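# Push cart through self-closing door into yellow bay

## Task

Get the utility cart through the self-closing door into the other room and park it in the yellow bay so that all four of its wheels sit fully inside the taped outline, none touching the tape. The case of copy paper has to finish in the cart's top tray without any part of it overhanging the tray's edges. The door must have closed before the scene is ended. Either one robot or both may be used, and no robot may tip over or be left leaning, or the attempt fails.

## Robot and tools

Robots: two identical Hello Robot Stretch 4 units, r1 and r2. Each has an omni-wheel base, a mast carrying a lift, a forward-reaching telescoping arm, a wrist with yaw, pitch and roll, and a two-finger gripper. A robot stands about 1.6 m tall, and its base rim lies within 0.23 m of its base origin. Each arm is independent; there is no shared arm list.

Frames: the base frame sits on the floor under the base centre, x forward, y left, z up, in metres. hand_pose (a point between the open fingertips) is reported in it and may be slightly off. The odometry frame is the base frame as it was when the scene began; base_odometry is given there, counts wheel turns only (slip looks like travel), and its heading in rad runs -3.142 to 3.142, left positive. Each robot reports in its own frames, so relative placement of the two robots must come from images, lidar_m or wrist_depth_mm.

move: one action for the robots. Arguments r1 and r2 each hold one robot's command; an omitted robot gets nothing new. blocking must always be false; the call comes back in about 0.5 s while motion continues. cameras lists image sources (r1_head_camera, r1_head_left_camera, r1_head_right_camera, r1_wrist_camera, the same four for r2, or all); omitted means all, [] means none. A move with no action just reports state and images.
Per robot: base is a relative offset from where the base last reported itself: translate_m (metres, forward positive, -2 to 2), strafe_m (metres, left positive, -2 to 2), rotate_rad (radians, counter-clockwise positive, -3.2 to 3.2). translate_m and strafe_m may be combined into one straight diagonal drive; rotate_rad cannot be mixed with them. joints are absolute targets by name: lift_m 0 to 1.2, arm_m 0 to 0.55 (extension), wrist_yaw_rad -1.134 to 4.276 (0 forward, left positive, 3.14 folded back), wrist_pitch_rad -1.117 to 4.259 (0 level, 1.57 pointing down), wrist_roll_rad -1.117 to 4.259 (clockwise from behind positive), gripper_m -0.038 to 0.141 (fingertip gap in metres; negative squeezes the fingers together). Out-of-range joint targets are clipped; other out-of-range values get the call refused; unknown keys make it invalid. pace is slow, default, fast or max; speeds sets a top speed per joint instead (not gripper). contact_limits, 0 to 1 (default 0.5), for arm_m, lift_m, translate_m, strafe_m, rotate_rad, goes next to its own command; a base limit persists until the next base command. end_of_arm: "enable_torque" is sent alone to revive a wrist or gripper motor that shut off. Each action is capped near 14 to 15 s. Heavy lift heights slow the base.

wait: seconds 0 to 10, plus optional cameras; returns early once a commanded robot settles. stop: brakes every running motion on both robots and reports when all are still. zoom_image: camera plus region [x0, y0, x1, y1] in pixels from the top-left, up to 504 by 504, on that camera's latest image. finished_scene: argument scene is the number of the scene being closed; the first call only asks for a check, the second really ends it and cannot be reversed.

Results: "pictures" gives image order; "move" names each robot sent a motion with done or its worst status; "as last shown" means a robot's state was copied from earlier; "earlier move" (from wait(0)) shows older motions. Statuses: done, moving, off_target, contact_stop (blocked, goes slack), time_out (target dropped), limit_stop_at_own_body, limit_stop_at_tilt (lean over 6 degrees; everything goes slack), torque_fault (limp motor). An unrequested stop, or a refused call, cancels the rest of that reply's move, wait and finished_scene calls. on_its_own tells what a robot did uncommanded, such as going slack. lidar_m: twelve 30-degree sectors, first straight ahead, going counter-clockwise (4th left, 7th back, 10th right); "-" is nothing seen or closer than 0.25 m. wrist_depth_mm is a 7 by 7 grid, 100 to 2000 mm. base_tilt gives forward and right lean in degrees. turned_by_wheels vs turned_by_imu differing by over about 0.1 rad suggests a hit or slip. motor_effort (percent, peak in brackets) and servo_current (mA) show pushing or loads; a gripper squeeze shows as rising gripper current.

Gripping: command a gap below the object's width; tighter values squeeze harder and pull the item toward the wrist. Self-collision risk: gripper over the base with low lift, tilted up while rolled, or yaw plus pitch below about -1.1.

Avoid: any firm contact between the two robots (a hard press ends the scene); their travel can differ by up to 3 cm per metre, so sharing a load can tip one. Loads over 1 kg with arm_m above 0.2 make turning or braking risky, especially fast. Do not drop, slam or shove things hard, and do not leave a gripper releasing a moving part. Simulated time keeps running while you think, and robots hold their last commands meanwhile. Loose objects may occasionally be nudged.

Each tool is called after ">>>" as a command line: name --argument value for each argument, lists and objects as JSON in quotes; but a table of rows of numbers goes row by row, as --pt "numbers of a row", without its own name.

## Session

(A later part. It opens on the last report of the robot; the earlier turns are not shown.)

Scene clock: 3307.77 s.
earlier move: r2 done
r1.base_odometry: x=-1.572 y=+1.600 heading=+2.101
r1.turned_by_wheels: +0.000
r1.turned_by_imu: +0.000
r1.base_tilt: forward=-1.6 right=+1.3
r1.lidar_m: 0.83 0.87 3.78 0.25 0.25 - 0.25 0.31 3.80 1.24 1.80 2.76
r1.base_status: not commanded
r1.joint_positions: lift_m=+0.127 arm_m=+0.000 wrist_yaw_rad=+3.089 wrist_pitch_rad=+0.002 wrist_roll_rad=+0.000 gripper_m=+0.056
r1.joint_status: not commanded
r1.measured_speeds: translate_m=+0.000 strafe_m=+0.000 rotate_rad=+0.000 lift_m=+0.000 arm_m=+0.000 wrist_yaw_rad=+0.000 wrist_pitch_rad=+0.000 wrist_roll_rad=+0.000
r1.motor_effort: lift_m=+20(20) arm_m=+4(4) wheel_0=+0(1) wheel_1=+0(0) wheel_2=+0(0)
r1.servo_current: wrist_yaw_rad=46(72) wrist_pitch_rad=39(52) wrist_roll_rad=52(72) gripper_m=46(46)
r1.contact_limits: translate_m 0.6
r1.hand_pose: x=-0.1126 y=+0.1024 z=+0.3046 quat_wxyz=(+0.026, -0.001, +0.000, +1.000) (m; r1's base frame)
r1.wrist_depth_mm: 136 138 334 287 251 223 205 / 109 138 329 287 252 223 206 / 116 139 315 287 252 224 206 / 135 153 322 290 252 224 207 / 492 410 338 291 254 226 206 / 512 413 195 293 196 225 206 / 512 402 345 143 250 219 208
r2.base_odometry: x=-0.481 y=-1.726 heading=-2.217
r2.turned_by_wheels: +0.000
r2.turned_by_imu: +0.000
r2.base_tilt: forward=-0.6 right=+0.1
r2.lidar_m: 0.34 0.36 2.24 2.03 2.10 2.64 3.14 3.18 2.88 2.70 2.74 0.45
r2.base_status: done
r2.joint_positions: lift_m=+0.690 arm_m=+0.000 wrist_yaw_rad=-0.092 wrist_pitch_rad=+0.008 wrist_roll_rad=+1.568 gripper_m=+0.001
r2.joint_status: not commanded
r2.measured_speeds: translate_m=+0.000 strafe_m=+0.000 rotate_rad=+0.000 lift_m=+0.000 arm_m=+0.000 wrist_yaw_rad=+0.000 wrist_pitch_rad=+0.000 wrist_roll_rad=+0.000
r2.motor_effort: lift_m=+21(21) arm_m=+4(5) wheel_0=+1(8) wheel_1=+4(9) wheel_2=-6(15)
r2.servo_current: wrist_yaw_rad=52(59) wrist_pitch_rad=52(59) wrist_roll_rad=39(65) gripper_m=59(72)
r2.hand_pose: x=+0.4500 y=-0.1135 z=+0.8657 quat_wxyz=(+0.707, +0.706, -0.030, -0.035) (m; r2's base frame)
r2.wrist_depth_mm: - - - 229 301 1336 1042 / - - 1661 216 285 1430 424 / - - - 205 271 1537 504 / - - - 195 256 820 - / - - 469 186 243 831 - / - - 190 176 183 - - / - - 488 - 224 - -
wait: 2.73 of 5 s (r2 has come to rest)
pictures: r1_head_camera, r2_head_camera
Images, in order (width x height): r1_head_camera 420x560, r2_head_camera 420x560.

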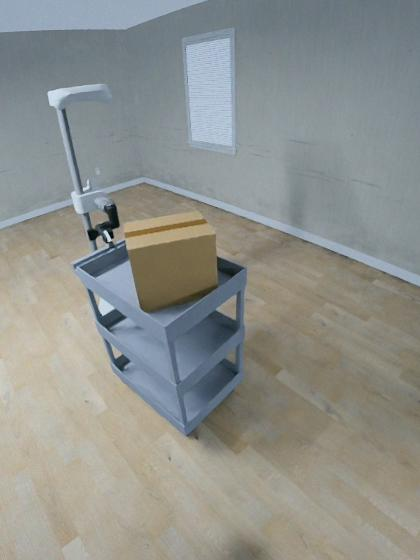

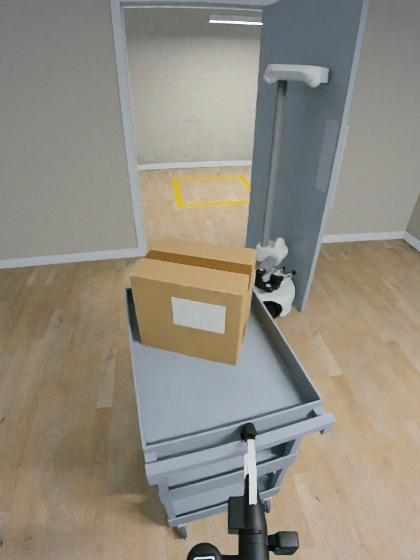

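>>> move --blocking false --cameras '[]' --r2 '{"base": {"translate_m": 0.2, "strafe_m": 0.062}, "pace": "slow"}'

>>> wait --seconds 5 --cameras '["r1_head_camera", "r2_head_camera"]'

>>> zoom_image --camera "r1_head_camera" --region '[140, 370, 280, 490]'

Scene clock: 3322.20 s.
move: r2 moving
r1.base_odometry: x=-1.572 y=+1.600 heading=+2.101
r1.turned_by_wheels: +0.000
r1.turned_by_imu: +0.000
r1.base_tilt: forward=-1.5 right=+1.3
r1.lidar_m: 0.83 0.88 3.77 0.25 0.25 - 0.25 0.34 3.80 1.25 1.81 2.73
r1.base_status: not commanded
r1.joint_positions: lift_m=+0.127 arm_m=+0.000 wrist_yaw_rad=+3.089 wrist_pitch_rad=+0.002 wrist_roll_rad=+0.000 gripper_m=+0.056
r1.joint_status: not commanded
r1.measured_speeds: translate_m=+0.000 strafe_m=+0.000 rotate_rad=+0.000 lift_m=+0.000 arm_m=+0.000 wrist_yaw_rad=+0.000 wrist_pitch_rad=+0.000 wrist_roll_rad=+0.000
r1.motor_effort: lift_m=+20(20) arm_m=+4(4) wheel_0=+0(0) wheel_1=+0(0) wheel_2=+0(0)
r1.servo_current: wrist_yaw_rad=46(65) wrist_pitch_rad=39(46) wrist_roll_rad=46(59) gripper_m=39(46)
r1.contact_limits: translate_m 0.6
r1.hand_pose: x=-0.1126 y=+0.1024 z=+0.3046 quat_wxyz=(+0.026, -0.001, +0.000, +1.000) (m; r1's base frame)
r1.wrist_depth_mm: 136 138 334 287 252 222 205 / 109 138 329 287 253 223 206 / 116 139 314 290 252 224 207 / 135 153 325 290 253 224 206 / 488 410 340 291 253 224 208 / 512 415 195 293 196 226 207 / 517 402 343 143 250 217 207
r2.base_odometry: x=-0.486 y=-1.738 heading=-2.217
r2.turned_by_wheels: +0.000
r2.turned_by_imu: +0.000
r2.base_tilt: forward=-0.6 right=+0.1
r2.lidar_m: 0.34 0.35 2.19 2.06 2.11 2.66 3.17 3.20 2.91 2.69 2.74 0.45
r2.base_status: translate_m moving; strafe_m moving
r2.joint_positions: lift_m=+0.690 arm_m=+0.000 wrist_yaw_rad=-0.092 wrist_pitch_rad=+0.008 wrist_roll_rad=+1.568 gripper_m=+0.001
r2.joint_status: not commanded
r2.measured_speeds: translate_m=+0.049 strafe_m=+0.015 rotate_rad=+0.001 lift_m=+0.000 arm_m=+0.000 wrist_yaw_rad=+0.000 wrist_pitch_rad=+0.000 wrist_roll_rad=+0.000
r2.motor_effort: lift_m=+21(21) arm_m=+4(4) wheel_0=+2(4) wheel_1=+6(9) wheel_2=-12(12)
r2.servo_current: wrist_yaw_rad=46(59) wrist_pitch_rad=52(52) wrist_roll_rad=46(52) gripper_m=59(65)
r2.hand_pose: x=+0.4500 y=-0.1135 z=+0.8657 quat_wxyz=(+0.707, +0.706, -0.030, -0.035) (m; r2's base frame)
r2.wrist_depth_mm: - - - 228 301 1366 1025 / - - 1708 216 285 1366 430 / - - - 202 270 1499 496 / - - - 195 256 842 - / - - 469 185 243 820 - / - - 190 176 184 - - / - - 488 - 224 - -
pictures: none
No camera images: "cameras" was empty.

Scene clock: 3325.03 s.
earlier move: r2 done
r1.base_odometry: x=-1.572 y=+1.600 heading=+2.101
r1.turned_by_wheels: +0.000
r1.turned_by_imu: +0.000
r1.base_tilt: forward=-1.6 right=+1.3
r1.lidar_m: 0.67 0.82 3.79 0.25 0.25 - 0.25 0.35 3.83 1.24 1.82 2.77
r1.base_status: not commanded
r1.joint_positions: lift_m=+0.127 arm_m=+0.000 wrist_yaw_rad=+3.089 wrist_pitch_rad=+0.002 wrist_roll_rad=+0.000 gripper_m=+0.056
r1.joint_status: not commanded
r1.measured_speeds: translate_m=+0.000 strafe_m=+0.000 rotate_rad=+0.000 lift_m=+0.000 arm_m=+0.000 wrist_yaw_rad=+0.000 wrist_pitch_rad=+0.000 wrist_roll_rad=+0.000
r1.motor_effort: lift_m=+20(20) arm_m=+4(4) wheel_0=+0(1) wheel_1=+0(1) wheel_2=+0(0)
r1.servo_current: wrist_yaw_rad=52(65) wrist_pitch_rad=39(52) wrist_roll_rad=52(65) gripper_m=46(52)
r1.contact_limits: translate_m 0.6
r1.hand_pose: x=-0.1126 y=+0.1024 z=+0.3046 quat_wxyz=(+0.026, -0.001, +0.000, +1.000) (m; r1's base frame)
r1.wrist_depth_mm: 136 138 336 287 252 222 204 / 109 138 329 289 251 222 206 / 116 139 315 287 253 224 206 / 135 153 324 290 253 224 206 / 488 410 342 290 253 225 208 / 508 415 195 291 197 226 208 / 517 404 342 143 250 219 207
r2.base_odometry: x=-0.552 y=-1.922 heading=-2.217
r2.turned_by_wheels: +0.000
r2.turned_by_imu: +0.000
r2.base_tilt: forward=-0.6 right=+0.1
r2.lidar_m: 0.36 0.40 2.19 2.01 2.05 2.59 3.38 3.40 2.97 2.73 2.78 0.43
r2.base_status: done
r2.joint_positions: lift_m=+0.690 arm_m=+0.000 wrist_yaw_rad=-0.092 wrist_pitch_rad=+0.008 wrist_roll_rad=+1.568 gripper_m=+0.001
r2.joint_status: not commanded
r2.measured_speeds: translate_m=+0.000 strafe_m=+0.000 rotate_rad=+0.000 lift_m=+0.000 arm_m=+0.000 wrist_yaw_rad=+0.000 wrist_pitch_rad=+0.000 wrist_roll_rad=+0.000
r2.motor_effort: lift_m=+21(21) arm_m=+4(5) wheel_0=+3(8) wheel_1=+4(9) wheel_2=-7(14)
r2.servo_current: wrist_yaw_rad=59(65) wrist_pitch_rad=52(59) wrist_roll_rad=46(59) gripper_m=65(72)
r2.hand_pose: x=+0.4500 y=-0.1135 z=+0.8657 quat_wxyz=(+0.707, +0.706, -0.030, -0.035) (m; r2's base frame)
r2.wrist_depth_mm: - - - 205 273 285 282 / - - - 198 264 1366 1160 / - - - 192 255 1281 - / - - 569 187 248 - - / - 480 469 183 241 831 - / - - 190 177 183 820 - / - - 521 - 229 - -
wait: 2.83 of 5 s (r2 has come to rest)
pictures: r1_head_camera, r2_head_camera
Images, in order (width x height): r1_head_camera 420x560, r2_head_camera 420x560.

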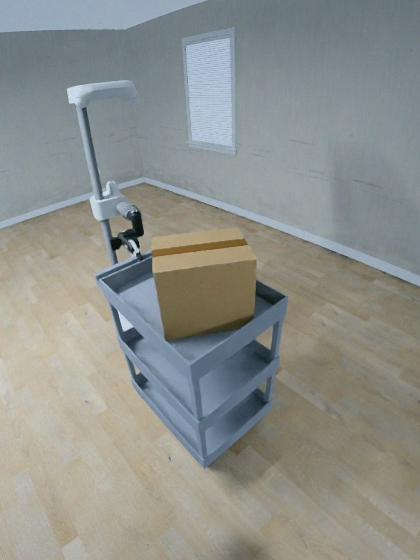

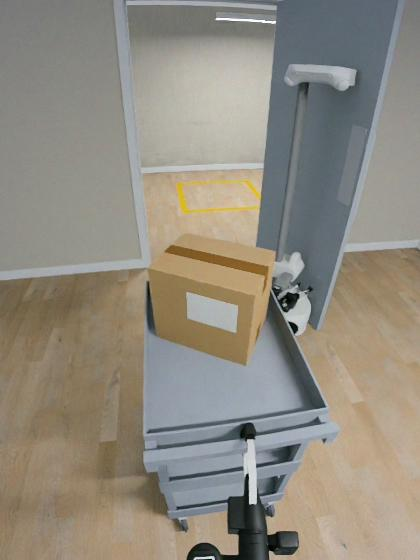

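Scaled by 3.600 from the camera's 420x560 image, which has a finer 600x800 frame.

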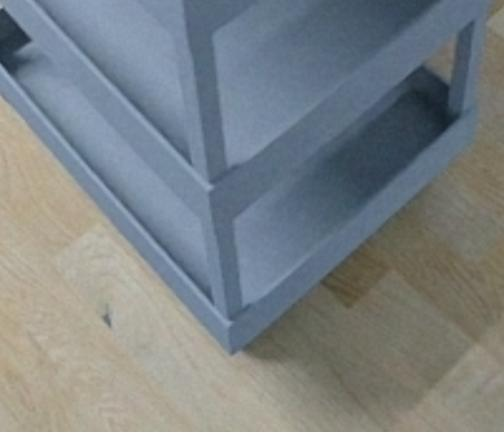

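>>> move --blocking false --cameras '[]' --r2 '{"base": {"translate_m": 0.2, "strafe_m": -0.015}, "pace": "slow"}'

>>> wait --seconds 5 --cameras '["r1_head_camera", "r2_head_camera"]'

Scene clock: 3345.33 s.
move: r2 moving
r1.base_odometry: x=-1.572 y=+1.600 heading=+2.101
r1.turned_by_wheels: +0.000
r1.turned_by_imu: +0.000
r1.base_tilt: forward=-1.6 right=+1.3
r1.lidar_m: 0.64 0.80 3.78 0.27 0.25 - 0.25 0.30 3.80 1.24 1.82 2.77
r1.base_status: not commanded
r1.joint_positions: lift_m=+0.127 arm_m=+0.000 wrist_yaw_rad=+3.089 wrist_pitch_rad=+0.002 wrist_roll_rad=+0.000 gripper_m=+0.056
r1.joint_status: not commanded
r1.measured_speeds: translate_m=+0.000 strafe_m=+0.000 rotate_rad=+0.000 lift_m=+0.000 arm_m=+0.000 wrist_yaw_rad=+0.000 wrist_pitch_rad=+0.000 wrist_roll_rad=+0.000
r1.motor_effort: lift_m=+20(20) arm_m=+4(4) wheel_0=+0(0) wheel_1=+0(0) wheel_2=+0(0)
r1.servo_current: wrist_yaw_rad=39(65) wrist_pitch_rad=33(46) wrist_roll_rad=39(59) gripper_m=46(46)
r1.contact_limits: translate_m 0.6
r1.hand_pose: x=-0.1126 y=+0.1024 z=+0.3046 quat_wxyz=(+0.026, -0.001, +0.000, +1.000) (m; r1's base frame)
r1.wrist_depth_mm: 136 138 336 287 251 223 204 / 109 138 329 287 253 222 205 / 116 139 314 290 253 224 206 / 135 153 322 291 255 224 208 / 492 410 342 291 253 225 208 / 508 415 195 291 197 224 208 / 521 402 342 143 250 218 208
r2.base_odometry: x=-0.560 y=-1.932 heading=-2.217
r2.turned_by_wheels: +0.000
r2.turned_by_imu: +0.001
r2.base_tilt: forward=-0.7 right=+0.1
r2.lidar_m: 0.37 0.38 2.17 2.02 2.05 2.58 3.37 3.41 2.96 2.73 2.75 0.45
r2.base_status: translate_m moving; strafe_m moving
r2.joint_positions: lift_m=+0.690 arm_m=+0.000 wrist_yaw_rad=-0.092 wrist_pitch_rad=+0.008 wrist_roll_rad=+1.568 gripper_m=+0.001
r2.joint_status: not commanded
r2.measured_speeds: translate_m=+0.049 strafe_m=-0.004 rotate_rad=+0.001 lift_m=+0.000 arm_m=+0.000 wrist_yaw_rad=+0.000 wrist_pitch_rad=+0.000 wrist_roll_rad=+0.000
r2.motor_effort: lift_m=+21(21) arm_m=+4(4) wheel_0=+4(10) wheel_1=+6(7) wheel_2=-10(13)
r2.servo_current: wrist_yaw_rad=52(59) wrist_pitch_rad=46(59) wrist_roll_rad=52(59) gripper_m=65(65)
r2.hand_pose: x=+0.4500 y=-0.1135 z=+0.8657 quat_wxyz=(+0.707, +0.706, -0.030, -0.035) (m; r2's base frame)
r2.wrist_depth_mm: - - - 204 271 282 282 / - - - 196 262 1308 1160 / - - - 191 252 1308 - / - - 564 187 247 - - / - 480 469 182 241 831 - / - - 189 177 183 820 - / - - - - 229 - -
pictures: none
No camera images: "cameras" was empty.

Scene clock: 3348.13 s.
earlier move: r2 done
r1.base_odometry: x=-1.572 y=+1.600 heading=+2.101
r1.turned_by_wheels: +0.000
r1.turned_by_imu: +0.000
r1.base_tilt: forward=-1.6 right=+1.3
r1.lidar_m: 0.49 0.74 3.75 0.25 0.25 - 0.25 0.33 3.81 1.24 1.81 0.70
r1.base_status: not commanded
r1.joint_positions: lift_m=+0.127 arm_m=+0.000 wrist_yaw_rad=+3.089 wrist_pitch_rad=+0.002 wrist_roll_rad=+0.000 gripper_m=+0.056
r1.joint_status: not commanded
r1.measured_speeds: translate_m=+0.000 strafe_m=+0.000 rotate_rad=+0.000 lift_m=+0.000 arm_m=+0.000 wrist_yaw_rad=+0.000 wrist_pitch_rad=+0.000 wrist_roll_rad=+0.000
r1.motor_effort: lift_m=+20(20) arm_m=+4(4) wheel_0=+0(1) wheel_1=+0(0) wheel_2=+0(0)
r1.servo_current: wrist_yaw_rad=59(65) wrist_pitch_rad=39(52) wrist_roll_rad=52(72) gripper_m=39(52)
r1.contact_limits: translate_m 0.6
r1.hand_pose: x=-0.1126 y=+0.1024 z=+0.3046 quat_wxyz=(+0.026, -0.001, +0.000, +1.000) (m; r1's base frame)
r1.wrist_depth_mm: 136 138 336 287 251 222 204 / 109 138 329 287 252 223 206 / 116 139 315 287 252 224 206 / 135 152 325 290 253 225 207 / 488 410 342 291 254 225 207 / 512 418 195 293 196 225 208 / 521 407 343 144 250 218 208
r2.base_odometry: x=-0.684 y=-2.073 heading=-2.216
r2.turned_by_wheels: +0.000
r2.turned_by_imu: +0.001
r2.base_tilt: forward=-0.7 right=+0.1
r2.lidar_m: 0.38 0.38 2.21 2.05 2.07 2.64 3.54 3.58 2.88 2.69 2.75 0.44
r2.base_status: done
r2.joint_positions: lift_m=+0.690 arm_m=+0.000 wrist_yaw_rad=-0.088 wrist_pitch_rad=+0.008 wrist_roll_rad=+1.568 gripper_m=+0.001
r2.joint_status: not commanded
r2.measured_speeds: translate_m=+0.000 strafe_m=+0.000 rotate_rad=+0.000 lift_m=+0.000 arm_m=+0.000 wrist_yaw_rad=+0.000 wrist_pitch_rad=+0.000 wrist_roll_rad=+0.000
r2.motor_effort: lift_m=+21(21) arm_m=+4(4) wheel_0=+5(11) wheel_1=+5(8) wheel_2=-6(13)
r2.servo_current: wrist_yaw_rad=39(65) wrist_pitch_rad=46(59) wrist_roll_rad=46(59) gripper_m=59(72)
r2.hand_pose: x=+0.4504 y=-0.1125 z=+0.8657 quat_wxyz=(+0.707, +0.706, -0.028, -0.034) (m; r2's base frame)
r2.wrist_depth_mm: - - 1229 202 268 276 279 / 1537 - - 195 259 1098 1078 / - - - 190 253 1118 - / - - 554 186 246 - - / - 480 473 183 241 831 - / - 1921 190 178 183 - - / - 124 - - 230 - -
wait: 2.80 of 5 s (r2 has come to rest)
pictures: r1_head_camera, r2_head_camera
Images, in order (width x height): r1_head_camera 420x560, r2_head_camera 420x560.

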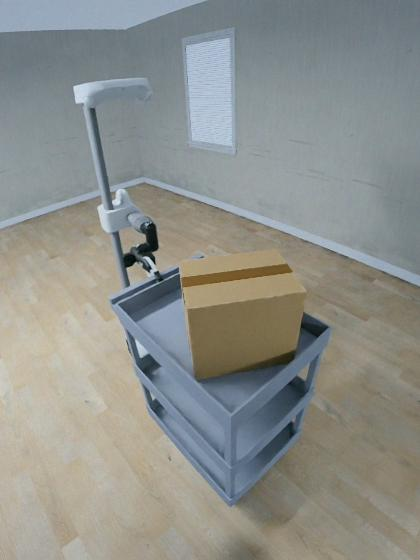

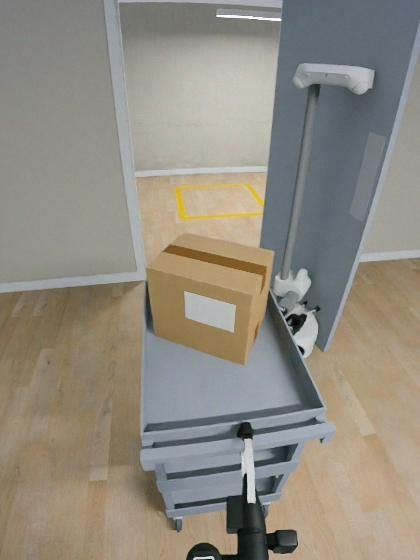

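>>> move --blocking false --cameras '["r1_head_camera", "r2_head_camera"]'

Scene clock: 3369.70 s.
r1.base_odometry: x=-1.572 y=+1.600 heading=+2.101
r1.turned_by_wheels: +0.000
r1.turned_by_imu: +0.000
r1.base_tilt: forward=-1.5 right=+1.3
r1.lidar_m: 0.49 0.74 3.82 0.25 0.25 - 0.25 0.31 3.82 1.26 1.84 0.65
r1.base_status: not commanded
r1.joint_positions: lift_m=+0.127 arm_m=+0.000 wrist_yaw_rad=+3.089 wrist_pitch_rad=+0.002 wrist_roll_rad=+0.000 gripper_m=+0.056
r1.joint_status: not commanded
r1.measured_speeds: translate_m=+0.000 strafe_m=+0.000 rotate_rad=+0.000 lift_m=+0.000 arm_m=+0.000 wrist_yaw_rad=+0.000 wrist_pitch_rad=+0.000 wrist_roll_rad=+0.000
r1.motor_effort: lift_m=+20(20) arm_m=+4(4) wheel_0=+0(1) wheel_1=+0(0) wheel_2=+0(0)
r1.servo_current: wrist_yaw_rad=52(65) wrist_pitch_rad=39(52) wrist_roll_rad=59(72) gripper_m=39(52)
r1.contact_limits: translate_m 0.6
r1.hand_pose: x=-0.1126 y=+0.1024 z=+0.3046 quat_wxyz=(+0.026, -0.001, +0.000, +1.000) (m; r1's base frame)
r1.wrist_depth_mm: 136 138 334 286 250 222 205 / 109 138 329 287 252 224 206 / 116 139 317 289 252 224 206 / 135 152 325 291 254 226 206 / 484 413 342 290 254 224 208 / 517 415 195 293 196 225 207 / 521 404 345 143 251 218 208
r2.base_odometry: x=-0.684 y=-2.073 heading=-2.216
r2.turned_by_wheels: +0.000
r2.turned_by_imu: +0.000
r2.base_tilt: forward=-0.6 right=+0.1
r2.lidar_m: 0.39 0.40 2.22 2.05 2.08 2.63 3.55 3.59 2.91 2.70 2.74 0.44
r2.base_status: done
r2.joint_positions: lift_m=+0.690 arm_m=+0.000 wrist_yaw_rad=-0.088 wrist_pitch_rad=+0.008 wrist_roll_rad=+1.568 gripper_m=+0.001
r2.joint_status: not commanded
r2.measured_speeds: translate_m=+0.000 strafe_m=+0.000 rotate_rad=+0.000 lift_m=+0.000 arm_m=+0.000 wrist_yaw_rad=+0.000 wrist_pitch_rad=+0.000 wrist_roll_rad=+0.000
r2.motor_effort: lift_m=+21(21) arm_m=+4(4) wheel_0=+5(11) wheel_1=+5(8) wheel_2=-6(13)
r2.servo_current: wrist_yaw_rad=46(65) wrist_pitch_rad=46(59) wrist_roll_rad=39(59) gripper_m=59(72)
r2.hand_pose: x=+0.4504 y=-0.1125 z=+0.8657 quat_wxyz=(+0.707, +0.706, -0.028, -0.034) (m; r2's base frame)
r2.wrist_depth_mm: - - 1229 201 268 277 281 / 1537 - - 195 259 1118 1098 / - - - 190 252 1138 - / - - 549 186 247 - - / - 488 473 182 241 820 - / - 1921 190 177 182 - - / - 124 - - 229 - -
pictures: r1_head_camera, r2_head_camera
Images, in order (width x height): r1_head_camera 420x560, r2_head_camera 420x560.

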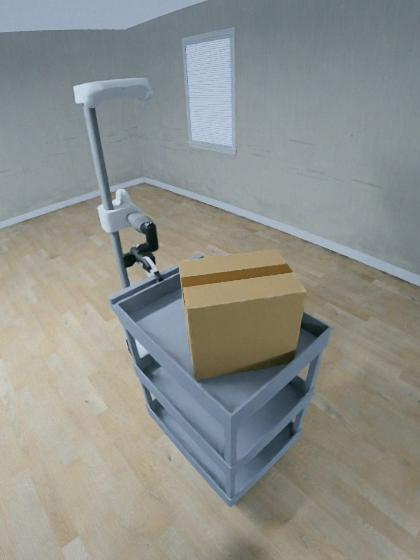

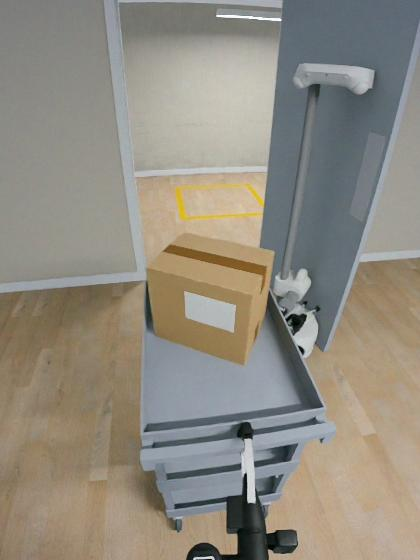

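>>> zoom_image --camera "r2_head_camera" --region '[110, 200, 370, 550]'

>>> zoom_image --camera "r1_head_camera" --region '[110, 330, 330, 550]'

Scaled by 1.440 from the camera's 420x560 image, which has a finer 1200x1600 frame.

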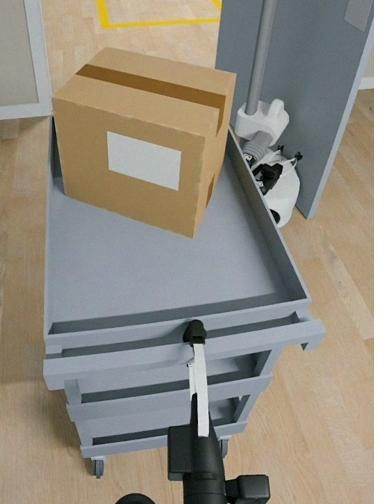

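Scaled by 2.291 from the camera's 420x560 image, which has a finer 600x800 frame.

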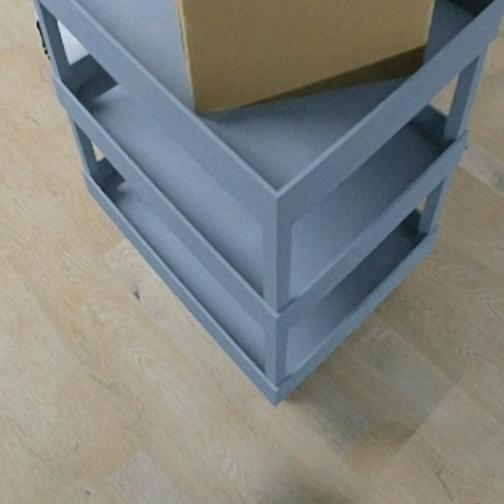

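>>> move --blocking false --cameras '[]' --r2 '{"base": {"translate_m": 0.034, "strafe_m": -0.08}, "pace": "slow"}'

>>> wait --seconds 3 --cameras '["r2_head_camera"]'

>>> move --blocking false --cameras '[]' --r2 '{"base": {"translate_m": 0.042, "strafe_m": -0.075}, "pace": "slow"}'

>>> wait --seconds 3 --cameras '["r1_head_camera", "r2_head_camera"]'

Scene clock: 3451.87 s.
move: r2 moving
r1.base_odometry: x=-1.572 y=+1.600 heading=+2.101
r1.turned_by_wheels: +0.000
r1.turned_by_imu: +0.000
r1.base_tilt: forward=-1.5 right=+1.3
r1.lidar_m: 0.48 0.76 3.78 0.26 0.25 - 0.25 0.31 3.81 1.20 1.81 0.68
r1.base_status: not commanded
r1.joint_positions: lift_m=+0.127 arm_m=+0.000 wrist_yaw_rad=+3.089 wrist_pitch_rad=+0.002 wrist_roll_rad=+0.000 gripper_m=+0.056
r1.joint_status: not commanded
r1.measured_speeds: translate_m=+0.000 strafe_m=+0.000 rotate_rad=+0.000 lift_m=+0.000 arm_m=+0.000 wrist_yaw_rad=+0.000 wrist_pitch_rad=+0.000 wrist_roll_rad=+0.000
r1.motor_effort: lift_m=+20(20) arm_m=+4(4) wheel_0=+0(1) wheel_1=+0(0) wheel_2=+0(0)
r1.servo_current: wrist_yaw_rad=52(72) wrist_pitch_rad=46(46) wrist_roll_rad=52(65) gripper_m=39(46)
r1.contact_limits: translate_m 0.6
r1.hand_pose: x=-0.1126 y=+0.1024 z=+0.3046 quat_wxyz=(+0.026, -0.001, +0.000, +1.000) (m; r1's base frame)
r1.wrist_depth_mm: 136 138 338 286 251 222 206 / 109 138 332 287 252 222 205 / 116 139 314 287 251 224 206 / 135 153 325 290 253 224 206 / 484 410 342 289 253 224 207 / 517 415 195 291 196 224 206 / 517 404 343 143 251 219 208
r2.base_odometry: x=-0.696 y=-2.070 heading=-2.217
r2.turned_by_wheels: +0.000
r2.turned_by_imu: +0.000
r2.base_tilt: forward=-0.7 right=+0.1
r2.lidar_m: 0.35 0.37 2.22 2.07 2.11 2.65 3.57 3.56 2.91 2.66 2.73 0.43
r2.base_status: translate_m moving; strafe_m moving
r2.joint_positions: lift_m=+0.690 arm_m=+0.000 wrist_yaw_rad=-0.088 wrist_pitch_rad=+0.008 wrist_roll_rad=+1.568 gripper_m=+0.001
r2.joint_status: not commanded
r2.measured_speeds: translate_m=+0.020 strafe_m=-0.045 rotate_rad=+0.000 lift_m=+0.000 arm_m=+0.000 wrist_yaw_rad=+0.000 wrist_pitch_rad=+0.000 wrist_roll_rad=+0.000
r2.motor_effort: lift_m=+21(21) arm_m=+4(4) wheel_0=+10(12) wheel_1=-5(6) wheel_2=-7(9)
r2.servo_current: wrist_yaw_rad=52(52) wrist_pitch_rad=52(52) wrist_roll_rad=65(65) gripper_m=72(72)
r2.hand_pose: x=+0.4504 y=-0.1125 z=+0.8657 quat_wxyz=(+0.707, +0.706, -0.028, -0.034) (m; r2's base frame)
r2.wrist_depth_mm: - - 1255 204 271 279 281 / 1537 - - 198 262 1118 1078 / - - - 193 254 1118 - / - - 569 187 247 - - / - 480 469 182 241 842 - / - 1921 190 177 183 820 - / - 124 525 - 229 - -
pictures: none
No camera images: "cameras" was empty.

Scene clock: 3453.50 s.
earlier move: r2 done
r1.base_odometry: x=-1.572 y=+1.600 heading=+2.101
r1.turned_by_wheels: +0.000
r1.turned_by_imu: +0.000
r1.base_tilt: forward=-1.5 right=+1.3
r1.lidar_m: 0.46 0.67 3.79 0.26 0.25 - 0.25 0.33 3.82 1.23 1.81 0.63
r1.base_status: not commanded
r1.joint_positions: lift_m=+0.127 arm_m=+0.000 wrist_yaw_rad=+3.089 wrist_pitch_rad=+0.002 wrist_roll_rad=+0.000 gripper_m=+0.056
r1.joint_status: not commanded
r1.measured_speeds: translate_m=+0.000 strafe_m=+0.000 rotate_rad=+0.000 lift_m=+0.000 arm_m=+0.000 wrist_yaw_rad=+0.000 wrist_pitch_rad=+0.000 wrist_roll_rad=+0.000
r1.motor_effort: lift_m=+20(20) arm_m=+4(4) wheel_0=+0(1) wheel_1=+0(0) wheel_2=+0(0)
r1.servo_current: wrist_yaw_rad=46(72) wrist_pitch_rad=46(52) wrist_roll_rad=59(65) gripper_m=46(46)
r1.contact_limits: translate_m 0.6
r1.hand_pose: x=-0.1126 y=+0.1024 z=+0.3046 quat_wxyz=(+0.026, -0.001, +0.000, +1.000) (m; r1's base frame)
r1.wrist_depth_mm: 136 138 336 287 251 223 206 / 109 138 329 289 253 223 205 / 116 138 314 290 253 224 207 / 135 153 322 290 252 224 206 / 488 413 340 291 254 225 206 / 508 415 195 294 196 225 207 / 517 402 342 143 250 218 207
r2.base_odometry: x=-0.768 y=-2.052 heading=-2.216
r2.turned_by_wheels: +0.000
r2.turned_by_imu: +0.001
r2.base_tilt: forward=-0.7 right=+0.1
r2.lidar_m: 0.36 0.36 2.32 2.13 2.18 2.73 3.55 3.63 2.83 2.62 2.67 0.46
r2.base_status: done
r2.joint_positions: lift_m=+0.690 arm_m=+0.000 wrist_yaw_rad=-0.085 wrist_pitch_rad=+0.008 wrist_roll_rad=+1.568 gripper_m=+0.001
r2.joint_status: not commanded
r2.measured_speeds: translate_m=+0.000 strafe_m=+0.000 rotate_rad=+0.000 lift_m=+0.000 arm_m=+0.000 wrist_yaw_rad=+0.000 wrist_pitch_rad=+0.000 wrist_roll_rad=+0.000
r2.motor_effort: lift_m=+21(21) arm_m=+4(5) wheel_0=+7(12) wheel_1=-3(9) wheel_2=-2(9)
r2.servo_current: wrist_yaw_rad=33(52) wrist_pitch_rad=59(59) wrist_roll_rad=52(65) gripper_m=65(72)
r2.hand_pose: x=+0.4507 y=-0.1117 z=+0.8657 quat_wxyz=(+0.707, +0.706, -0.027, -0.033) (m; r2's base frame)
r2.wrist_depth_mm: - - 1229 224 290 298 1042 / - - - 211 278 1098 430 / - 1336 - 203 268 1078 521 / - - - 195 254 798 - / - - 473 185 244 831 - / - 1983 189 178 182 - - / - 125 496 - 226 - -
wait: 1.63 of 3 s (r2 has come to rest)
pictures: r2_head_camera
Images, in order (width x height): r2_head_camera 420x560.

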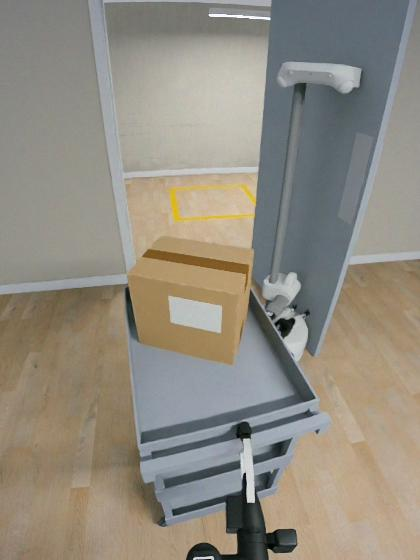

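Scene clock: 3454.00 s.
move: r2 moving
r1.base_odometry: x=-1.572 y=+1.600 heading=+2.101
r1.turned_by_wheels: +0.000
r1.turned_by_imu: +0.000
r1.base_tilt: forward=-1.6 right=+1.3
r1.lidar_m: 0.45 0.66 3.76 0.25 0.25 - 0.25 0.33 3.81 1.24 1.80 0.63
r1.base_status: not commanded
r1.joint_positions: lift_m=+0.127 arm_m=+0.000 wrist_yaw_rad=+3.089 wrist_pitch_rad=+0.002 wrist_roll_rad=+0.000 gripper_m=+0.056
r1.joint_status: not commanded
r1.measured_speeds: translate_m=+0.000 strafe_m=+0.000 rotate_rad=+0.000 lift_m=+0.000 arm_m=+0.000 wrist_yaw_rad=+0.000 wrist_pitch_rad=+0.000 wrist_roll_rad=+0.000
r1.motor_effort: lift_m=+20(20) arm_m=+4(4) wheel_0=+0(1) wheel_1=+0(0) wheel_2=+0(0)
r1.servo_current: wrist_yaw_rad=78(78) wrist_pitch_rad=39(46) wrist_roll_rad=52(59) gripper_m=39(46)
r1.contact_limits: translate_m 0.6
r1.hand_pose: x=-0.1126 y=+0.1024 z=+0.3046 quat_wxyz=(+0.026, -0.001, +0.000, +1.000) (m; r1's base frame)
r1.wrist_depth_mm: 136 138 338 287 250 222 206 / 109 138 327 289 252 223 206 / 116 139 315 289 252 224 206 / 135 153 324 289 253 224 206 / 488 410 340 291 254 225 207 / 508 413 195 291 196 225 207 / 517 404 345 143 251 218 206
r2.base_odometry: x=-0.781 y=-2.050 heading=-2.216
r2.turned_by_wheels: +0.000
r2.turned_by_imu: +0.000
r2.base_tilt: forward=-0.7 right=+0.0
r2.lidar_m: 0.35 0.35 2.31 2.12 2.19 2.75 3.60 3.64 2.78 2.60 2.63 0.44
r2.base_status: translate_m moving; strafe_m moving
r2.joint_positions: lift_m=+0.690 arm_m=+0.000 wrist_yaw_rad=-0.085 wrist_pitch_rad=+0.008 wrist_roll_rad=+1.568 gripper_m=+0.001
r2.joint_status: not commanded
r2.measured_speeds: translate_m=+0.024 strafe_m=-0.042 rotate_rad=-0.001 lift_m=+0.000 arm_m=+0.000 wrist_yaw_rad=+0.000 wrist_pitch_rad=+0.000 wrist_roll_rad=+0.000
r2.motor_effort: lift_m=+21(21) arm_m=+4(4) wheel_0=+12(12) wheel_1=-6(7) wheel_2=-6(6)
r2.servo_current: wrist_yaw_rad=46(52) wrist_pitch_rad=52(52) wrist_roll_rad=52(59) gripper_m=72(72)
r2.hand_pose: x=+0.4507 y=-0.1117 z=+0.8657 quat_wxyz=(+0.707, +0.706, -0.027, -0.033) (m; r2's base frame)
r2.wrist_depth_mm: - - 1229 227 297 301 1042 / - - - 213 283 1042 1042 / - 1336 1336 205 270 1118 508 / - - - 195 257 778 - / - 1921 466 186 244 831 - / - 1921 189 178 181 - - / - 125 488 - 225 - -
pictures: none
No camera images: "cameras" was empty.

Scene clock: 3455.63 s.
earlier move: r2 done
r1.base_odometry: x=-1.572 y=+1.600 heading=+2.101
r1.turned_by_wheels: +0.000
r1.turned_by_imu: +0.000
r1.base_tilt: forward=-1.6 right=+1.3
r1.lidar_m: 0.43 0.60 3.77 0.25 0.25 - 0.25 0.32 3.80 1.23 1.80 0.57
r1.base_status: not commanded
r1.joint_positions: lift_m=+0.127 arm_m=+0.000 wrist_yaw_rad=+3.089 wrist_pitch_rad=+0.002 wrist_roll_rad=+0.000 gripper_m=+0.056
r1.joint_status: not commanded
r1.measured_speeds: translate_m=+0.000 strafe_m=+0.000 rotate_rad=+0.000 lift_m=+0.000 arm_m=+0.000 wrist_yaw_rad=+0.000 wrist_pitch_rad=+0.000 wrist_roll_rad=+0.000
r1.motor_effort: lift_m=+20(20) arm_m=+4(4) wheel_0=+0(1) wheel_1=+0(0) wheel_2=+0(0)
r1.servo_current: wrist_yaw_rad=46(78) wrist_pitch_rad=39(46) wrist_roll_rad=46(72) gripper_m=46(46)
r1.contact_limits: translate_m 0.6
r1.hand_pose: x=-0.1126 y=+0.1024 z=+0.3046 quat_wxyz=(+0.026, -0.001, +0.000, +1.000) (m; r1's base frame)
r1.wrist_depth_mm: 136 138 338 287 252 222 205 / 109 138 329 287 252 224 206 / 116 139 314 289 252 224 206 / 135 153 324 289 253 224 206 / 492 410 343 290 253 225 208 / 512 415 195 291 196 224 207 / 517 402 342 143 251 219 208
r2.base_odometry: x=-0.853 y=-2.040 heading=-2.216
r2.turned_by_wheels: +0.000
r2.turned_by_imu: +0.001
r2.base_tilt: forward=-0.7 right=+0.1
r2.lidar_m: 0.33 0.34 2.38 2.19 2.27 2.90 3.62 3.66 2.76 2.55 2.59 0.46
r2.base_status: done
r2.joint_positions: lift_m=+0.690 arm_m=+0.000 wrist_yaw_rad=-0.085 wrist_pitch_rad=+0.008 wrist_roll_rad=+1.568 gripper_m=+0.001
r2.joint_status: not commanded
r2.measured_speeds: translate_m=+0.000 strafe_m=+0.000 rotate_rad=+0.000 lift_m=+0.000 arm_m=+0.000 wrist_yaw_rad=+0.000 wrist_pitch_rad=+0.000 wrist_roll_rad=+0.000
r2.motor_effort: lift_m=+21(21) arm_m=+4(5) wheel_0=+5(14) wheel_1=-4(8) wheel_2=-3(7)
r2.servo_current: wrist_yaw_rad=39(59) wrist_pitch_rad=52(52) wrist_roll_rad=39(59) gripper_m=59(72)
r2.hand_pose: x=+0.4507 y=-0.1117 z=+0.8657 quat_wxyz=(+0.707, +0.706, -0.027, -0.033) (m; r2's base frame)
r2.wrist_depth_mm: - - - 252 - 1661 1098 / - - - 232 304 322 320 / - 1281 1281 213 285 1042 525 / - - - 202 264 1708 - / - - 554 188 247 831 - / - 462 191 177 183 - - / - 473 469 - 220 - -
wait: 1.63 of 3 s (r2 has come to rest)
pictures: r1_head_camera, r2_head_camera
Images, in order (width x height): r1_head_camera 420x560, r2_head_camera 420x560.

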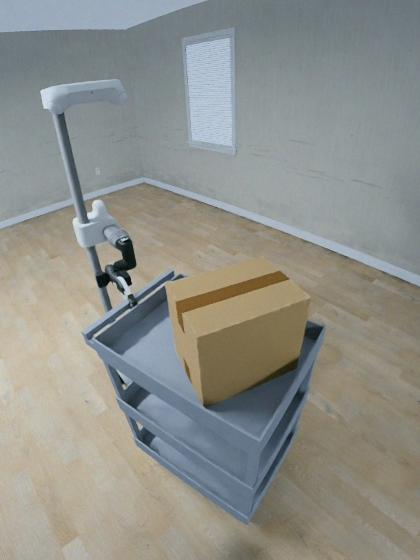

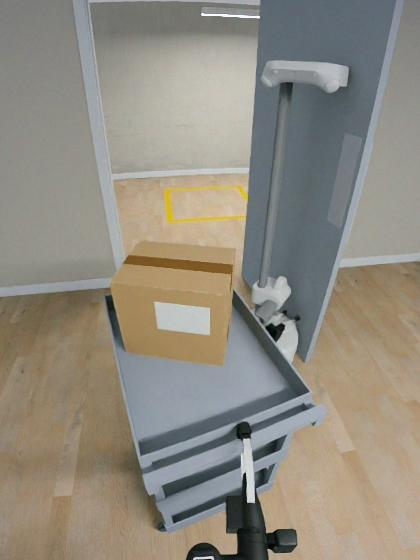

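>>> zoom_image --camera "r2_head_camera" --region '[80, 200, 340, 550]'

>>> zoom_image --camera "r1_head_camera" --region '[110, 340, 320, 550]'

Scaled by 1.440 from the camera's 420x560 image, which has a finer 1200x1600 frame.

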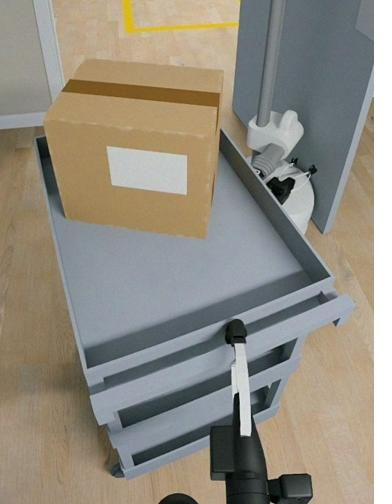

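Scaled by 2.400 from the camera's 420x560 image, which has a finer 600x800 frame.

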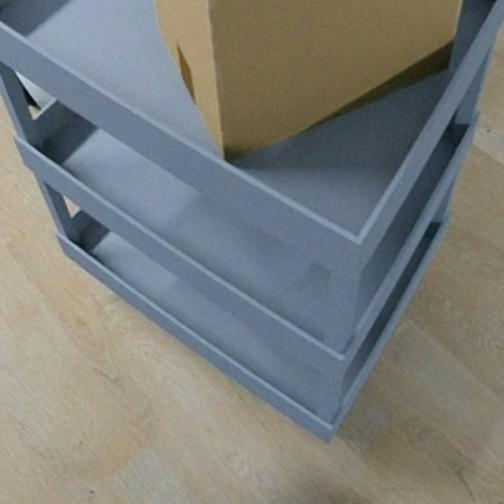

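>>> move --blocking false --cameras '[]' --r2 '{"base": {"translate_m": 0.0, "strafe_m": 0.136}, "pace": "slow"}'

>>> wait --seconds 4 --cameras '["r1_head_camera", "r2_head_camera"]'

>>> zoom_image --camera "r2_head_camera" --region '[80, 200, 340, 550]'

>>> zoom_image --camera "r1_head_camera" --region '[110, 340, 320, 550]'

Scene clock: 3471.97 s.
move: r2 moving
r1.base_odometry: x=-1.572 y=+1.600 heading=+2.101
r1.turned_by_wheels: +0.000
r1.turned_by_imu: +0.000
r1.base_tilt: forward=-1.5 right=+1.3
r1.lidar_m: 0.44 0.61 3.76 0.25 0.25 - 0.25 0.34 3.81 1.25 1.82 0.57
r1.base_status: not commanded
r1.joint_positions: lift_m=+0.127 arm_m=+0.000 wrist_yaw_rad=+3.089 wrist_pitch_rad=+0.002 wrist_roll_rad=+0.000 gripper_m=+0.056
r1.joint_status: not commanded
r1.measured_speeds: translate_m=+0.000 strafe_m=+0.000 rotate_rad=+0.000 lift_m=+0.000 arm_m=+0.000 wrist_yaw_rad=+0.000 wrist_pitch_rad=+0.000 wrist_roll_rad=+0.000
r1.motor_effort: lift_m=+20(20) arm_m=+4(4) wheel_0=+0(1) wheel_1=+0(0) wheel_2=+0(0)
r1.servo_current: wrist_yaw_rad=65(65) wrist_pitch_rad=39(46) wrist_roll_rad=46(59) gripper_m=46(46)
r1.contact_limits: translate_m 0.6
r1.hand_pose: x=-0.1126 y=+0.1024 z=+0.3046 quat_wxyz=(+0.026, -0.001, +0.000, +1.000) (m; r1's base frame)
r1.wrist_depth_mm: 135 138 338 287 251 222 204 / 109 138 330 289 252 224 206 / 116 139 317 289 254 224 206 / 135 152 325 290 253 225 206 / 492 413 340 291 254 224 208 / 508 415 195 291 195 225 208 / 517 402 342 143 249 218 208
r2.base_odometry: x=-0.842 y=-2.049 heading=-2.217
r2.turned_by_wheels: +0.000
r2.turned_by_imu: +0.000
r2.base_tilt: forward=-0.7 right=+0.0
r2.lidar_m: 0.33 0.34 2.38 2.19 2.25 2.86 3.63 3.64 2.78 2.57 2.61 0.48
r2.base_status: translate_m moving; strafe_m moving
r2.joint_positions: lift_m=+0.690 arm_m=+0.000 wrist_yaw_rad=-0.086 wrist_pitch_rad=+0.008 wrist_roll_rad=+1.568 gripper_m=+0.001
r2.joint_status: not commanded
r2.measured_speeds: translate_m=+0.000 strafe_m=+0.056 rotate_rad=+0.000 lift_m=+0.000 arm_m=+0.000 wrist_yaw_rad=-0.008 wrist_pitch_rad=+0.000 wrist_roll_rad=+0.000
r2.motor_effort: lift_m=+21(21) arm_m=+4(4) wheel_0=-7(9) wheel_1=+6(9) wheel_2=+0(3)
r2.servo_current: wrist_yaw_rad=46(59) wrist_pitch_rad=52(59) wrist_roll_rad=59(59) gripper_m=59(65)
r2.hand_pose: x=+0.4507 y=-0.1118 z=+0.8657 quat_wxyz=(+0.707, +0.706, -0.027, -0.033) (m; r2's base frame)
r2.wrist_depth_mm: - - - 253 - 1618 1098 / - - 1160 232 310 324 324 / - 1281 - 213 282 1042 500 / - - - 202 262 1808 - / - - 554 187 245 809 - / - 466 189 177 183 - - / - 477 - - 220 - -
pictures: none
No camera images: "cameras" was empty.

Scene clock: 3473.97 s.
earlier move: r2 done
r1.base_odometry: x=-1.572 y=+1.600 heading=+2.101
r1.turned_by_wheels: +0.000
r1.turned_by_imu: +0.000
r1.base_tilt: forward=-1.6 right=+1.3
r1.lidar_m: 0.43 0.70 3.77 0.25 0.25 - 0.25 0.32 3.83 1.25 1.84 0.53
r1.base_status: not commanded
r1.joint_positions: lift_m=+0.127 arm_m=+0.000 wrist_yaw_rad=+3.089 wrist_pitch_rad=+0.002 wrist_roll_rad=+0.000 gripper_m=+0.056
r1.joint_status: not commanded
r1.measured_speeds: translate_m=+0.000 strafe_m=+0.000 rotate_rad=+0.000 lift_m=+0.000 arm_m=+0.000 wrist_yaw_rad=+0.000 wrist_pitch_rad=+0.000 wrist_roll_rad=+0.000
r1.motor_effort: lift_m=+20(20) arm_m=+4(4) wheel_0=+0(1) wheel_1=+0(0) wheel_2=+0(0)
r1.servo_current: wrist_yaw_rad=52(78) wrist_pitch_rad=52(52) wrist_roll_rad=52(65) gripper_m=39(46)
r1.contact_limits: translate_m 0.6
r1.hand_pose: x=-0.1126 y=+0.1024 z=+0.3046 quat_wxyz=(+0.026, -0.001, +0.000, +1.000) (m; r1's base frame)
r1.wrist_depth_mm: 136 138 336 287 252 223 205 / 109 138 329 289 252 224 206 / 116 139 314 290 253 225 206 / 135 152 324 290 253 224 206 / 492 410 340 289 253 224 207 / 512 413 195 293 196 224 208 / 512 407 343 144 249 219 207
r2.base_odometry: x=-0.745 y=-2.122 heading=-2.217
r2.turned_by_wheels: +0.000
r2.turned_by_imu: +0.000
r2.base_tilt: forward=-0.7 right=+0.1
r2.lidar_m: 0.37 0.38 2.23 2.08 2.13 2.69 3.63 3.65 2.88 2.66 2.70 0.44
r2.base_status: done
r2.joint_positions: lift_m=+0.690 arm_m=+0.000 wrist_yaw_rad=-0.090 wrist_pitch_rad=+0.008 wrist_roll_rad=+1.568 gripper_m=+0.001
r2.joint_status: not commanded
r2.measured_speeds: translate_m=+0.000 strafe_m=+0.000 rotate_rad=+0.000 lift_m=+0.000 arm_m=+0.000 wrist_yaw_rad=+0.000 wrist_pitch_rad=+0.000 wrist_roll_rad=+0.000
r2.motor_effort: lift_m=+21(21) arm_m=+4(5) wheel_0=-4(13) wheel_1=+3(9) wheel_2=+0(3)
r2.servo_current: wrist_yaw_rad=39(65) wrist_pitch_rad=52(59) wrist_roll_rad=46(65) gripper_m=59(65)
r2.hand_pose: x=+0.4502 y=-0.1131 z=+0.8657 quat_wxyz=(+0.707, +0.706, -0.029, -0.035) (m; r2's base frame)
r2.wrist_depth_mm: - - 1160 210 278 285 287 / 1366 - - 202 266 1060 1025 / - 1281 - 195 257 1042 - / - - 591 189 250 - - / - - 469 184 242 831 - / - 1921 190 178 183 - - / - 124 512 - 229 - -
wait: 2.00 of 4 s (r2 has come to rest)
pictures: r1_head_camera, r2_head_camera
Images, in order (width x height): r1_head_camera 420x560, r2_head_camera 420x560.

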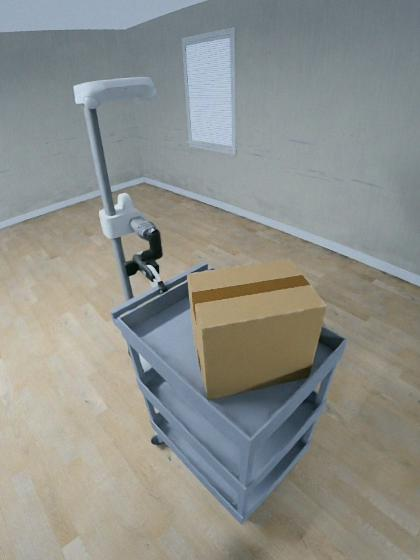

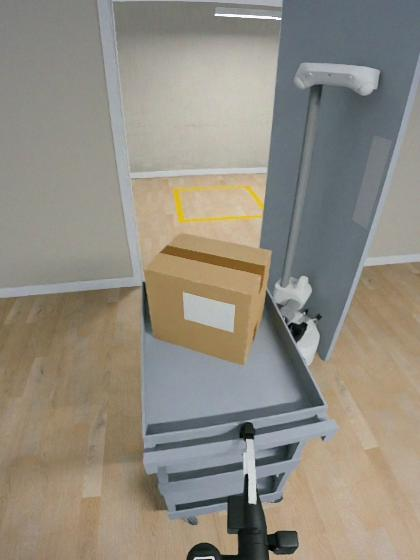

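Scaled by 1.440 from the camera's 420x560 image, which has a finer 1200x1600 frame.

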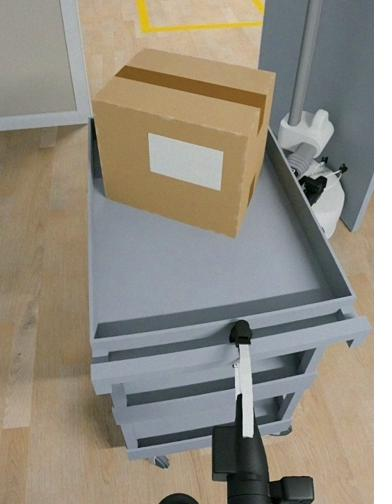

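Scaled by 2.400 from the camera's 420x560 image, which has a finer 600x800 frame.

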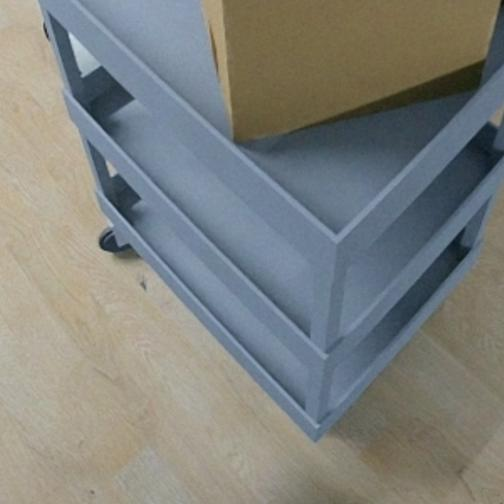

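>>> move --blocking false --cameras '[]' --r2 '{"base": {"translate_m": 0.148, "strafe_m": 0.023}, "pace": "slow"}'

>>> wait --seconds 4 --cameras '["r1_head_camera", "r2_head_camera"]'

>>> zoom_image --camera "r2_head_camera" --region '[110, 200, 370, 550]'

>>> zoom_image --camera "r1_head_camera" --region '[110, 340, 320, 550]'

Scene clock: 3488.03 s.
move: r2 moving
r1.base_odometry: x=-1.572 y=+1.600 heading=+2.101
r1.turned_by_wheels: +0.000
r1.turned_by_imu: +0.000
r1.base_tilt: forward=-1.6 right=+1.3
r1.lidar_m: 0.39 0.69 3.77 0.25 0.25 - 0.25 0.33 3.81 1.26 1.82 0.50
r1.base_status: not commanded
r1.joint_positions: lift_m=+0.127 arm_m=+0.000 wrist_yaw_rad=+3.089 wrist_pitch_rad=+0.002 wrist_roll_rad=+0.000 gripper_m=+0.056
r1.joint_status: not commanded
r1.measured_speeds: translate_m=+0.000 strafe_m=+0.000 rotate_rad=+0.000 lift_m=+0.000 arm_m=+0.000 wrist_yaw_rad=+0.000 wrist_pitch_rad=+0.000 wrist_roll_rad=+0.000
r1.motor_effort: lift_m=+20(20) arm_m=+4(4) wheel_0=+0(0) wheel_1=+0(0) wheel_2=+0(0)
r1.servo_current: wrist_yaw_rad=59(59) wrist_pitch_rad=39(52) wrist_roll_rad=46(59) gripper_m=39(46)
r1.contact_limits: translate_m 0.6
r1.hand_pose: x=-0.1126 y=+0.1024 z=+0.3046 quat_wxyz=(+0.026, -0.001, +0.000, +1.000) (m; r1's base frame)
r1.wrist_depth_mm: 136 138 336 287 252 223 204 / 109 138 329 287 251 224 206 / 116 139 317 289 253 224 206 / 135 153 324 290 254 224 207 / 492 410 342 293 254 225 208 / 508 410 195 291 197 225 206 / 517 404 343 143 251 218 208
r2.base_odometry: x=-0.750 y=-2.133 heading=-2.216
r2.turned_by_wheels: +0.000
r2.turned_by_imu: +0.001
r2.base_tilt: forward=-0.7 right=+0.1
r2.lidar_m: 0.36 0.36 2.25 2.07 2.11 2.69 3.64 3.67 2.91 2.68 2.71 0.44
r2.base_status: translate_m moving; strafe_m moving
r2.joint_positions: lift_m=+0.690 arm_m=+0.000 wrist_yaw_rad=-0.090 wrist_pitch_rad=+0.008 wrist_roll_rad=+1.568 gripper_m=+0.001
r2.joint_status: not commanded
r2.measured_speeds: translate_m=+0.049 strafe_m=+0.008 rotate_rad=-0.001 lift_m=+0.000 arm_m=+0.000 wrist_yaw_rad=+0.000 wrist_pitch_rad=+0.000 wrist_roll_rad=+0.000
r2.motor_effort: lift_m=+21(21) arm_m=+4(4) wheel_0=+4(7) wheel_1=+7(8) wheel_2=-14(14)
r2.servo_current: wrist_yaw_rad=46(59) wrist_pitch_rad=52(59) wrist_roll_rad=46(59) gripper_m=52(72)
r2.hand_pose: x=+0.4502 y=-0.1131 z=+0.8657 quat_wxyz=(+0.707, +0.706, -0.029, -0.035) (m; r2's base frame)
r2.wrist_depth_mm: - - 1160 209 277 285 286 / 1078 - - 200 267 1060 1025 / - 1308 - 194 257 1078 - / - - 591 188 249 - - / - 1921 469 184 241 831 - / - 1921 190 178 183 - - / - 126 517 - 228 - -
pictures: none
No camera images: "cameras" was empty.

Scene clock: 3490.30 s.
earlier move: r2 done
r1.base_odometry: x=-1.572 y=+1.600 heading=+2.101
r1.turned_by_wheels: +0.000
r1.turned_by_imu: +0.000
r1.base_tilt: forward=-1.6 right=+1.3
r1.lidar_m: 0.33 0.70 3.80 0.26 0.25 - 0.25 0.34 3.81 1.26 1.82 0.32
r1.base_status: not commanded
r1.joint_positions: lift_m=+0.127 arm_m=+0.000 wrist_yaw_rad=+3.089 wrist_pitch_rad=+0.002 wrist_roll_rad=+0.000 gripper_m=+0.056
r1.joint_status: not commanded
r1.measured_speeds: translate_m=+0.000 strafe_m=+0.000 rotate_rad=+0.000 lift_m=+0.000 arm_m=+0.000 wrist_yaw_rad=+0.000 wrist_pitch_rad=+0.000 wrist_roll_rad=+0.000
r1.motor_effort: lift_m=+20(20) arm_m=+4(4) wheel_0=+0(1) wheel_1=+0(0) wheel_2=+0(0)
r1.servo_current: wrist_yaw_rad=39(65) wrist_pitch_rad=26(52) wrist_roll_rad=59(72) gripper_m=46(52)
r1.contact_limits: translate_m 0.6
r1.hand_pose: x=-0.1126 y=+0.1024 z=+0.3046 quat_wxyz=(+0.026, -0.001, +0.000, +1.000) (m; r1's base frame)
r1.wrist_depth_mm: 136 137 334 287 250 223 206 / 109 138 330 289 251 223 205 / 116 139 314 290 253 224 206 / 135 152 324 291 253 224 207 / 488 410 342 290 254 224 208 / 512 413 195 291 196 224 208 / 517 404 343 143 250 218 208
r2.base_odometry: x=-0.815 y=-2.254 heading=-2.216
r2.turned_by_wheels: +0.000
r2.turned_by_imu: +0.001
r2.base_tilt: forward=-0.7 right=+0.0
r2.lidar_m: 0.37 0.40 2.25 2.07 2.10 2.68 3.80 3.84 2.88 2.66 2.74 0.43
r2.base_status: done
r2.joint_positions: lift_m=+0.690 arm_m=+0.000 wrist_yaw_rad=-0.088 wrist_pitch_rad=+0.008 wrist_roll_rad=+1.568 gripper_m=+0.001
r2.joint_status: not commanded
r2.measured_speeds: translate_m=+0.000 strafe_m=+0.000 rotate_rad=+0.000 lift_m=+0.000 arm_m=+0.000 wrist_yaw_rad=+0.000 wrist_pitch_rad=+0.000 wrist_roll_rad=+0.000
r2.motor_effort: lift_m=+21(21) arm_m=+4(5) wheel_0=+7(11) wheel_1=+6(9) wheel_2=-7(14)
r2.servo_current: wrist_yaw_rad=52(59) wrist_pitch_rad=52(59) wrist_roll_rad=46(59) gripper_m=65(72)
r2.hand_pose: x=+0.4504 y=-0.1125 z=+0.8657 quat_wxyz=(+0.707, +0.706, -0.028, -0.034) (m; r2's base frame)
r2.wrist_depth_mm: - - - 193 257 271 285 / 1182 1138 - 190 252 917 878 / 1808 - - 186 247 750 - / 1863 - 517 184 245 854 - / - - 477 181 239 842 - / - - 189 178 181 - - / - 125 549 - 234 - -
wait: 2.27 of 4 s (r2 has come to rest)
pictures: r1_head_camera, r2_head_camera
Images, in order (width x height): r1_head_camera 420x560, r2_head_camera 420x560.

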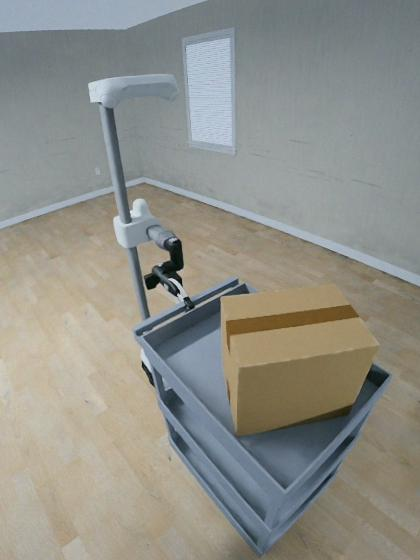

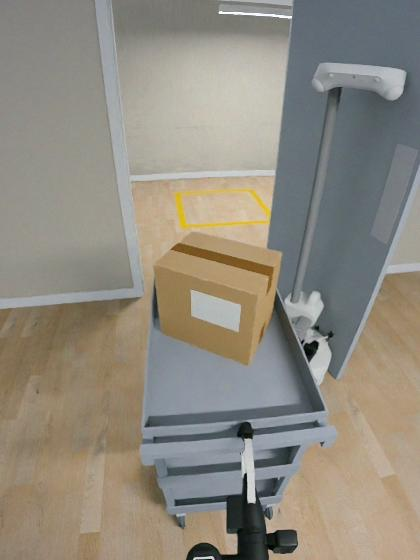

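Scaled by 1.440 from the camera's 420x560 image, which has a finer 1200x1600 frame.

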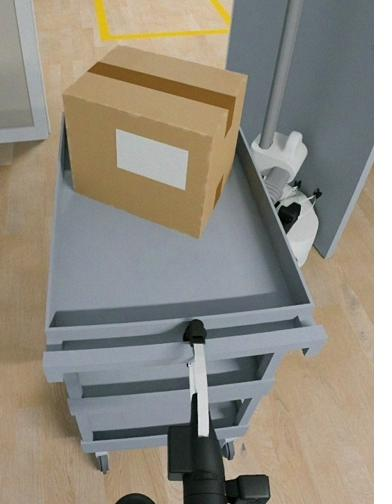

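Scaled by 2.400 from the camera's 420x560 image, which has a finer 600x800 frame.

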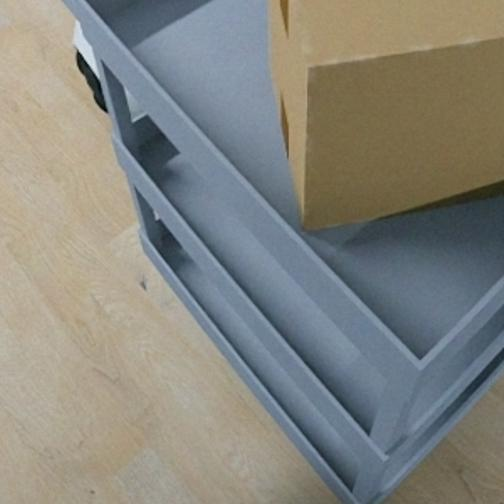

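>>> zoom_image --camera "r2_head_camera" --region '[125, 275, 185, 455]'

>>> zoom_image --camera "r2_head_camera" --region '[265, 270, 345, 450]'

>>> zoom_image --camera "r1_head_camera" --region '[120, 260, 420, 560]'

Scaled by 2.800 from the camera's 420x560 image, which has a finer 1200x1600 frame.

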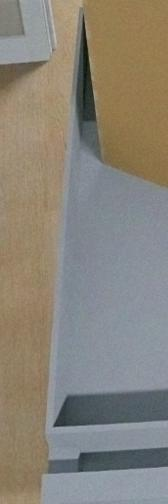

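Scaled by 2.800 from the camera's 420x560 image, which has a finer 1200x1600 frame.

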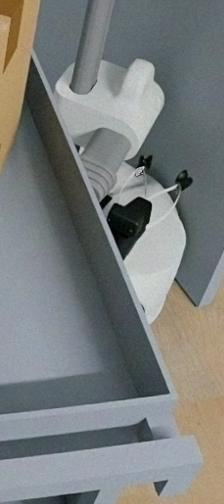

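Scaled by 1.680 from the camera's 420x560 image, which has a finer 600x800 frame.

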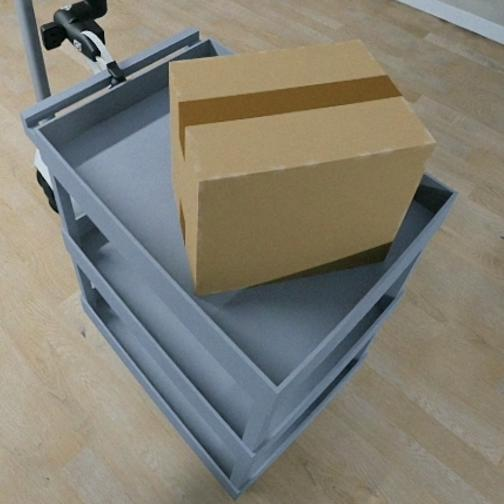

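>>> zoom_image --camera "r2_head_camera" --region '[130, 405, 190, 475]'

>>> zoom_image --camera "r2_head_camera" --region '[290, 395, 350, 465]'

Scaled by 7.200 from the camera's 420x560 image, which has a finer 1200x1600 frame.

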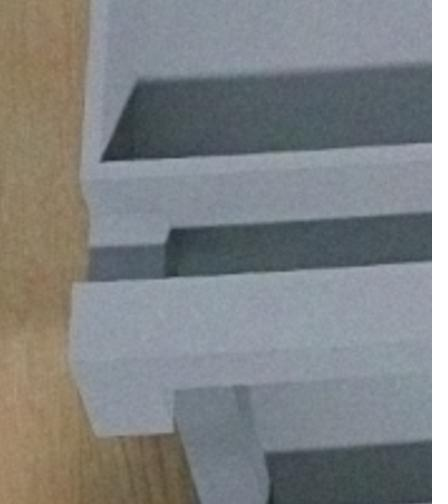

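Scaled by 7.200 from the camera's 420x560 image, which has a finer 1200x1600 frame.

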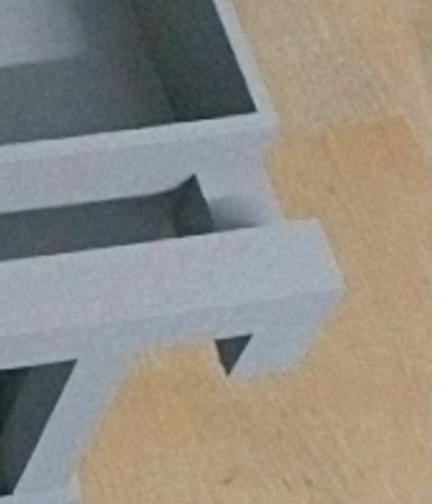

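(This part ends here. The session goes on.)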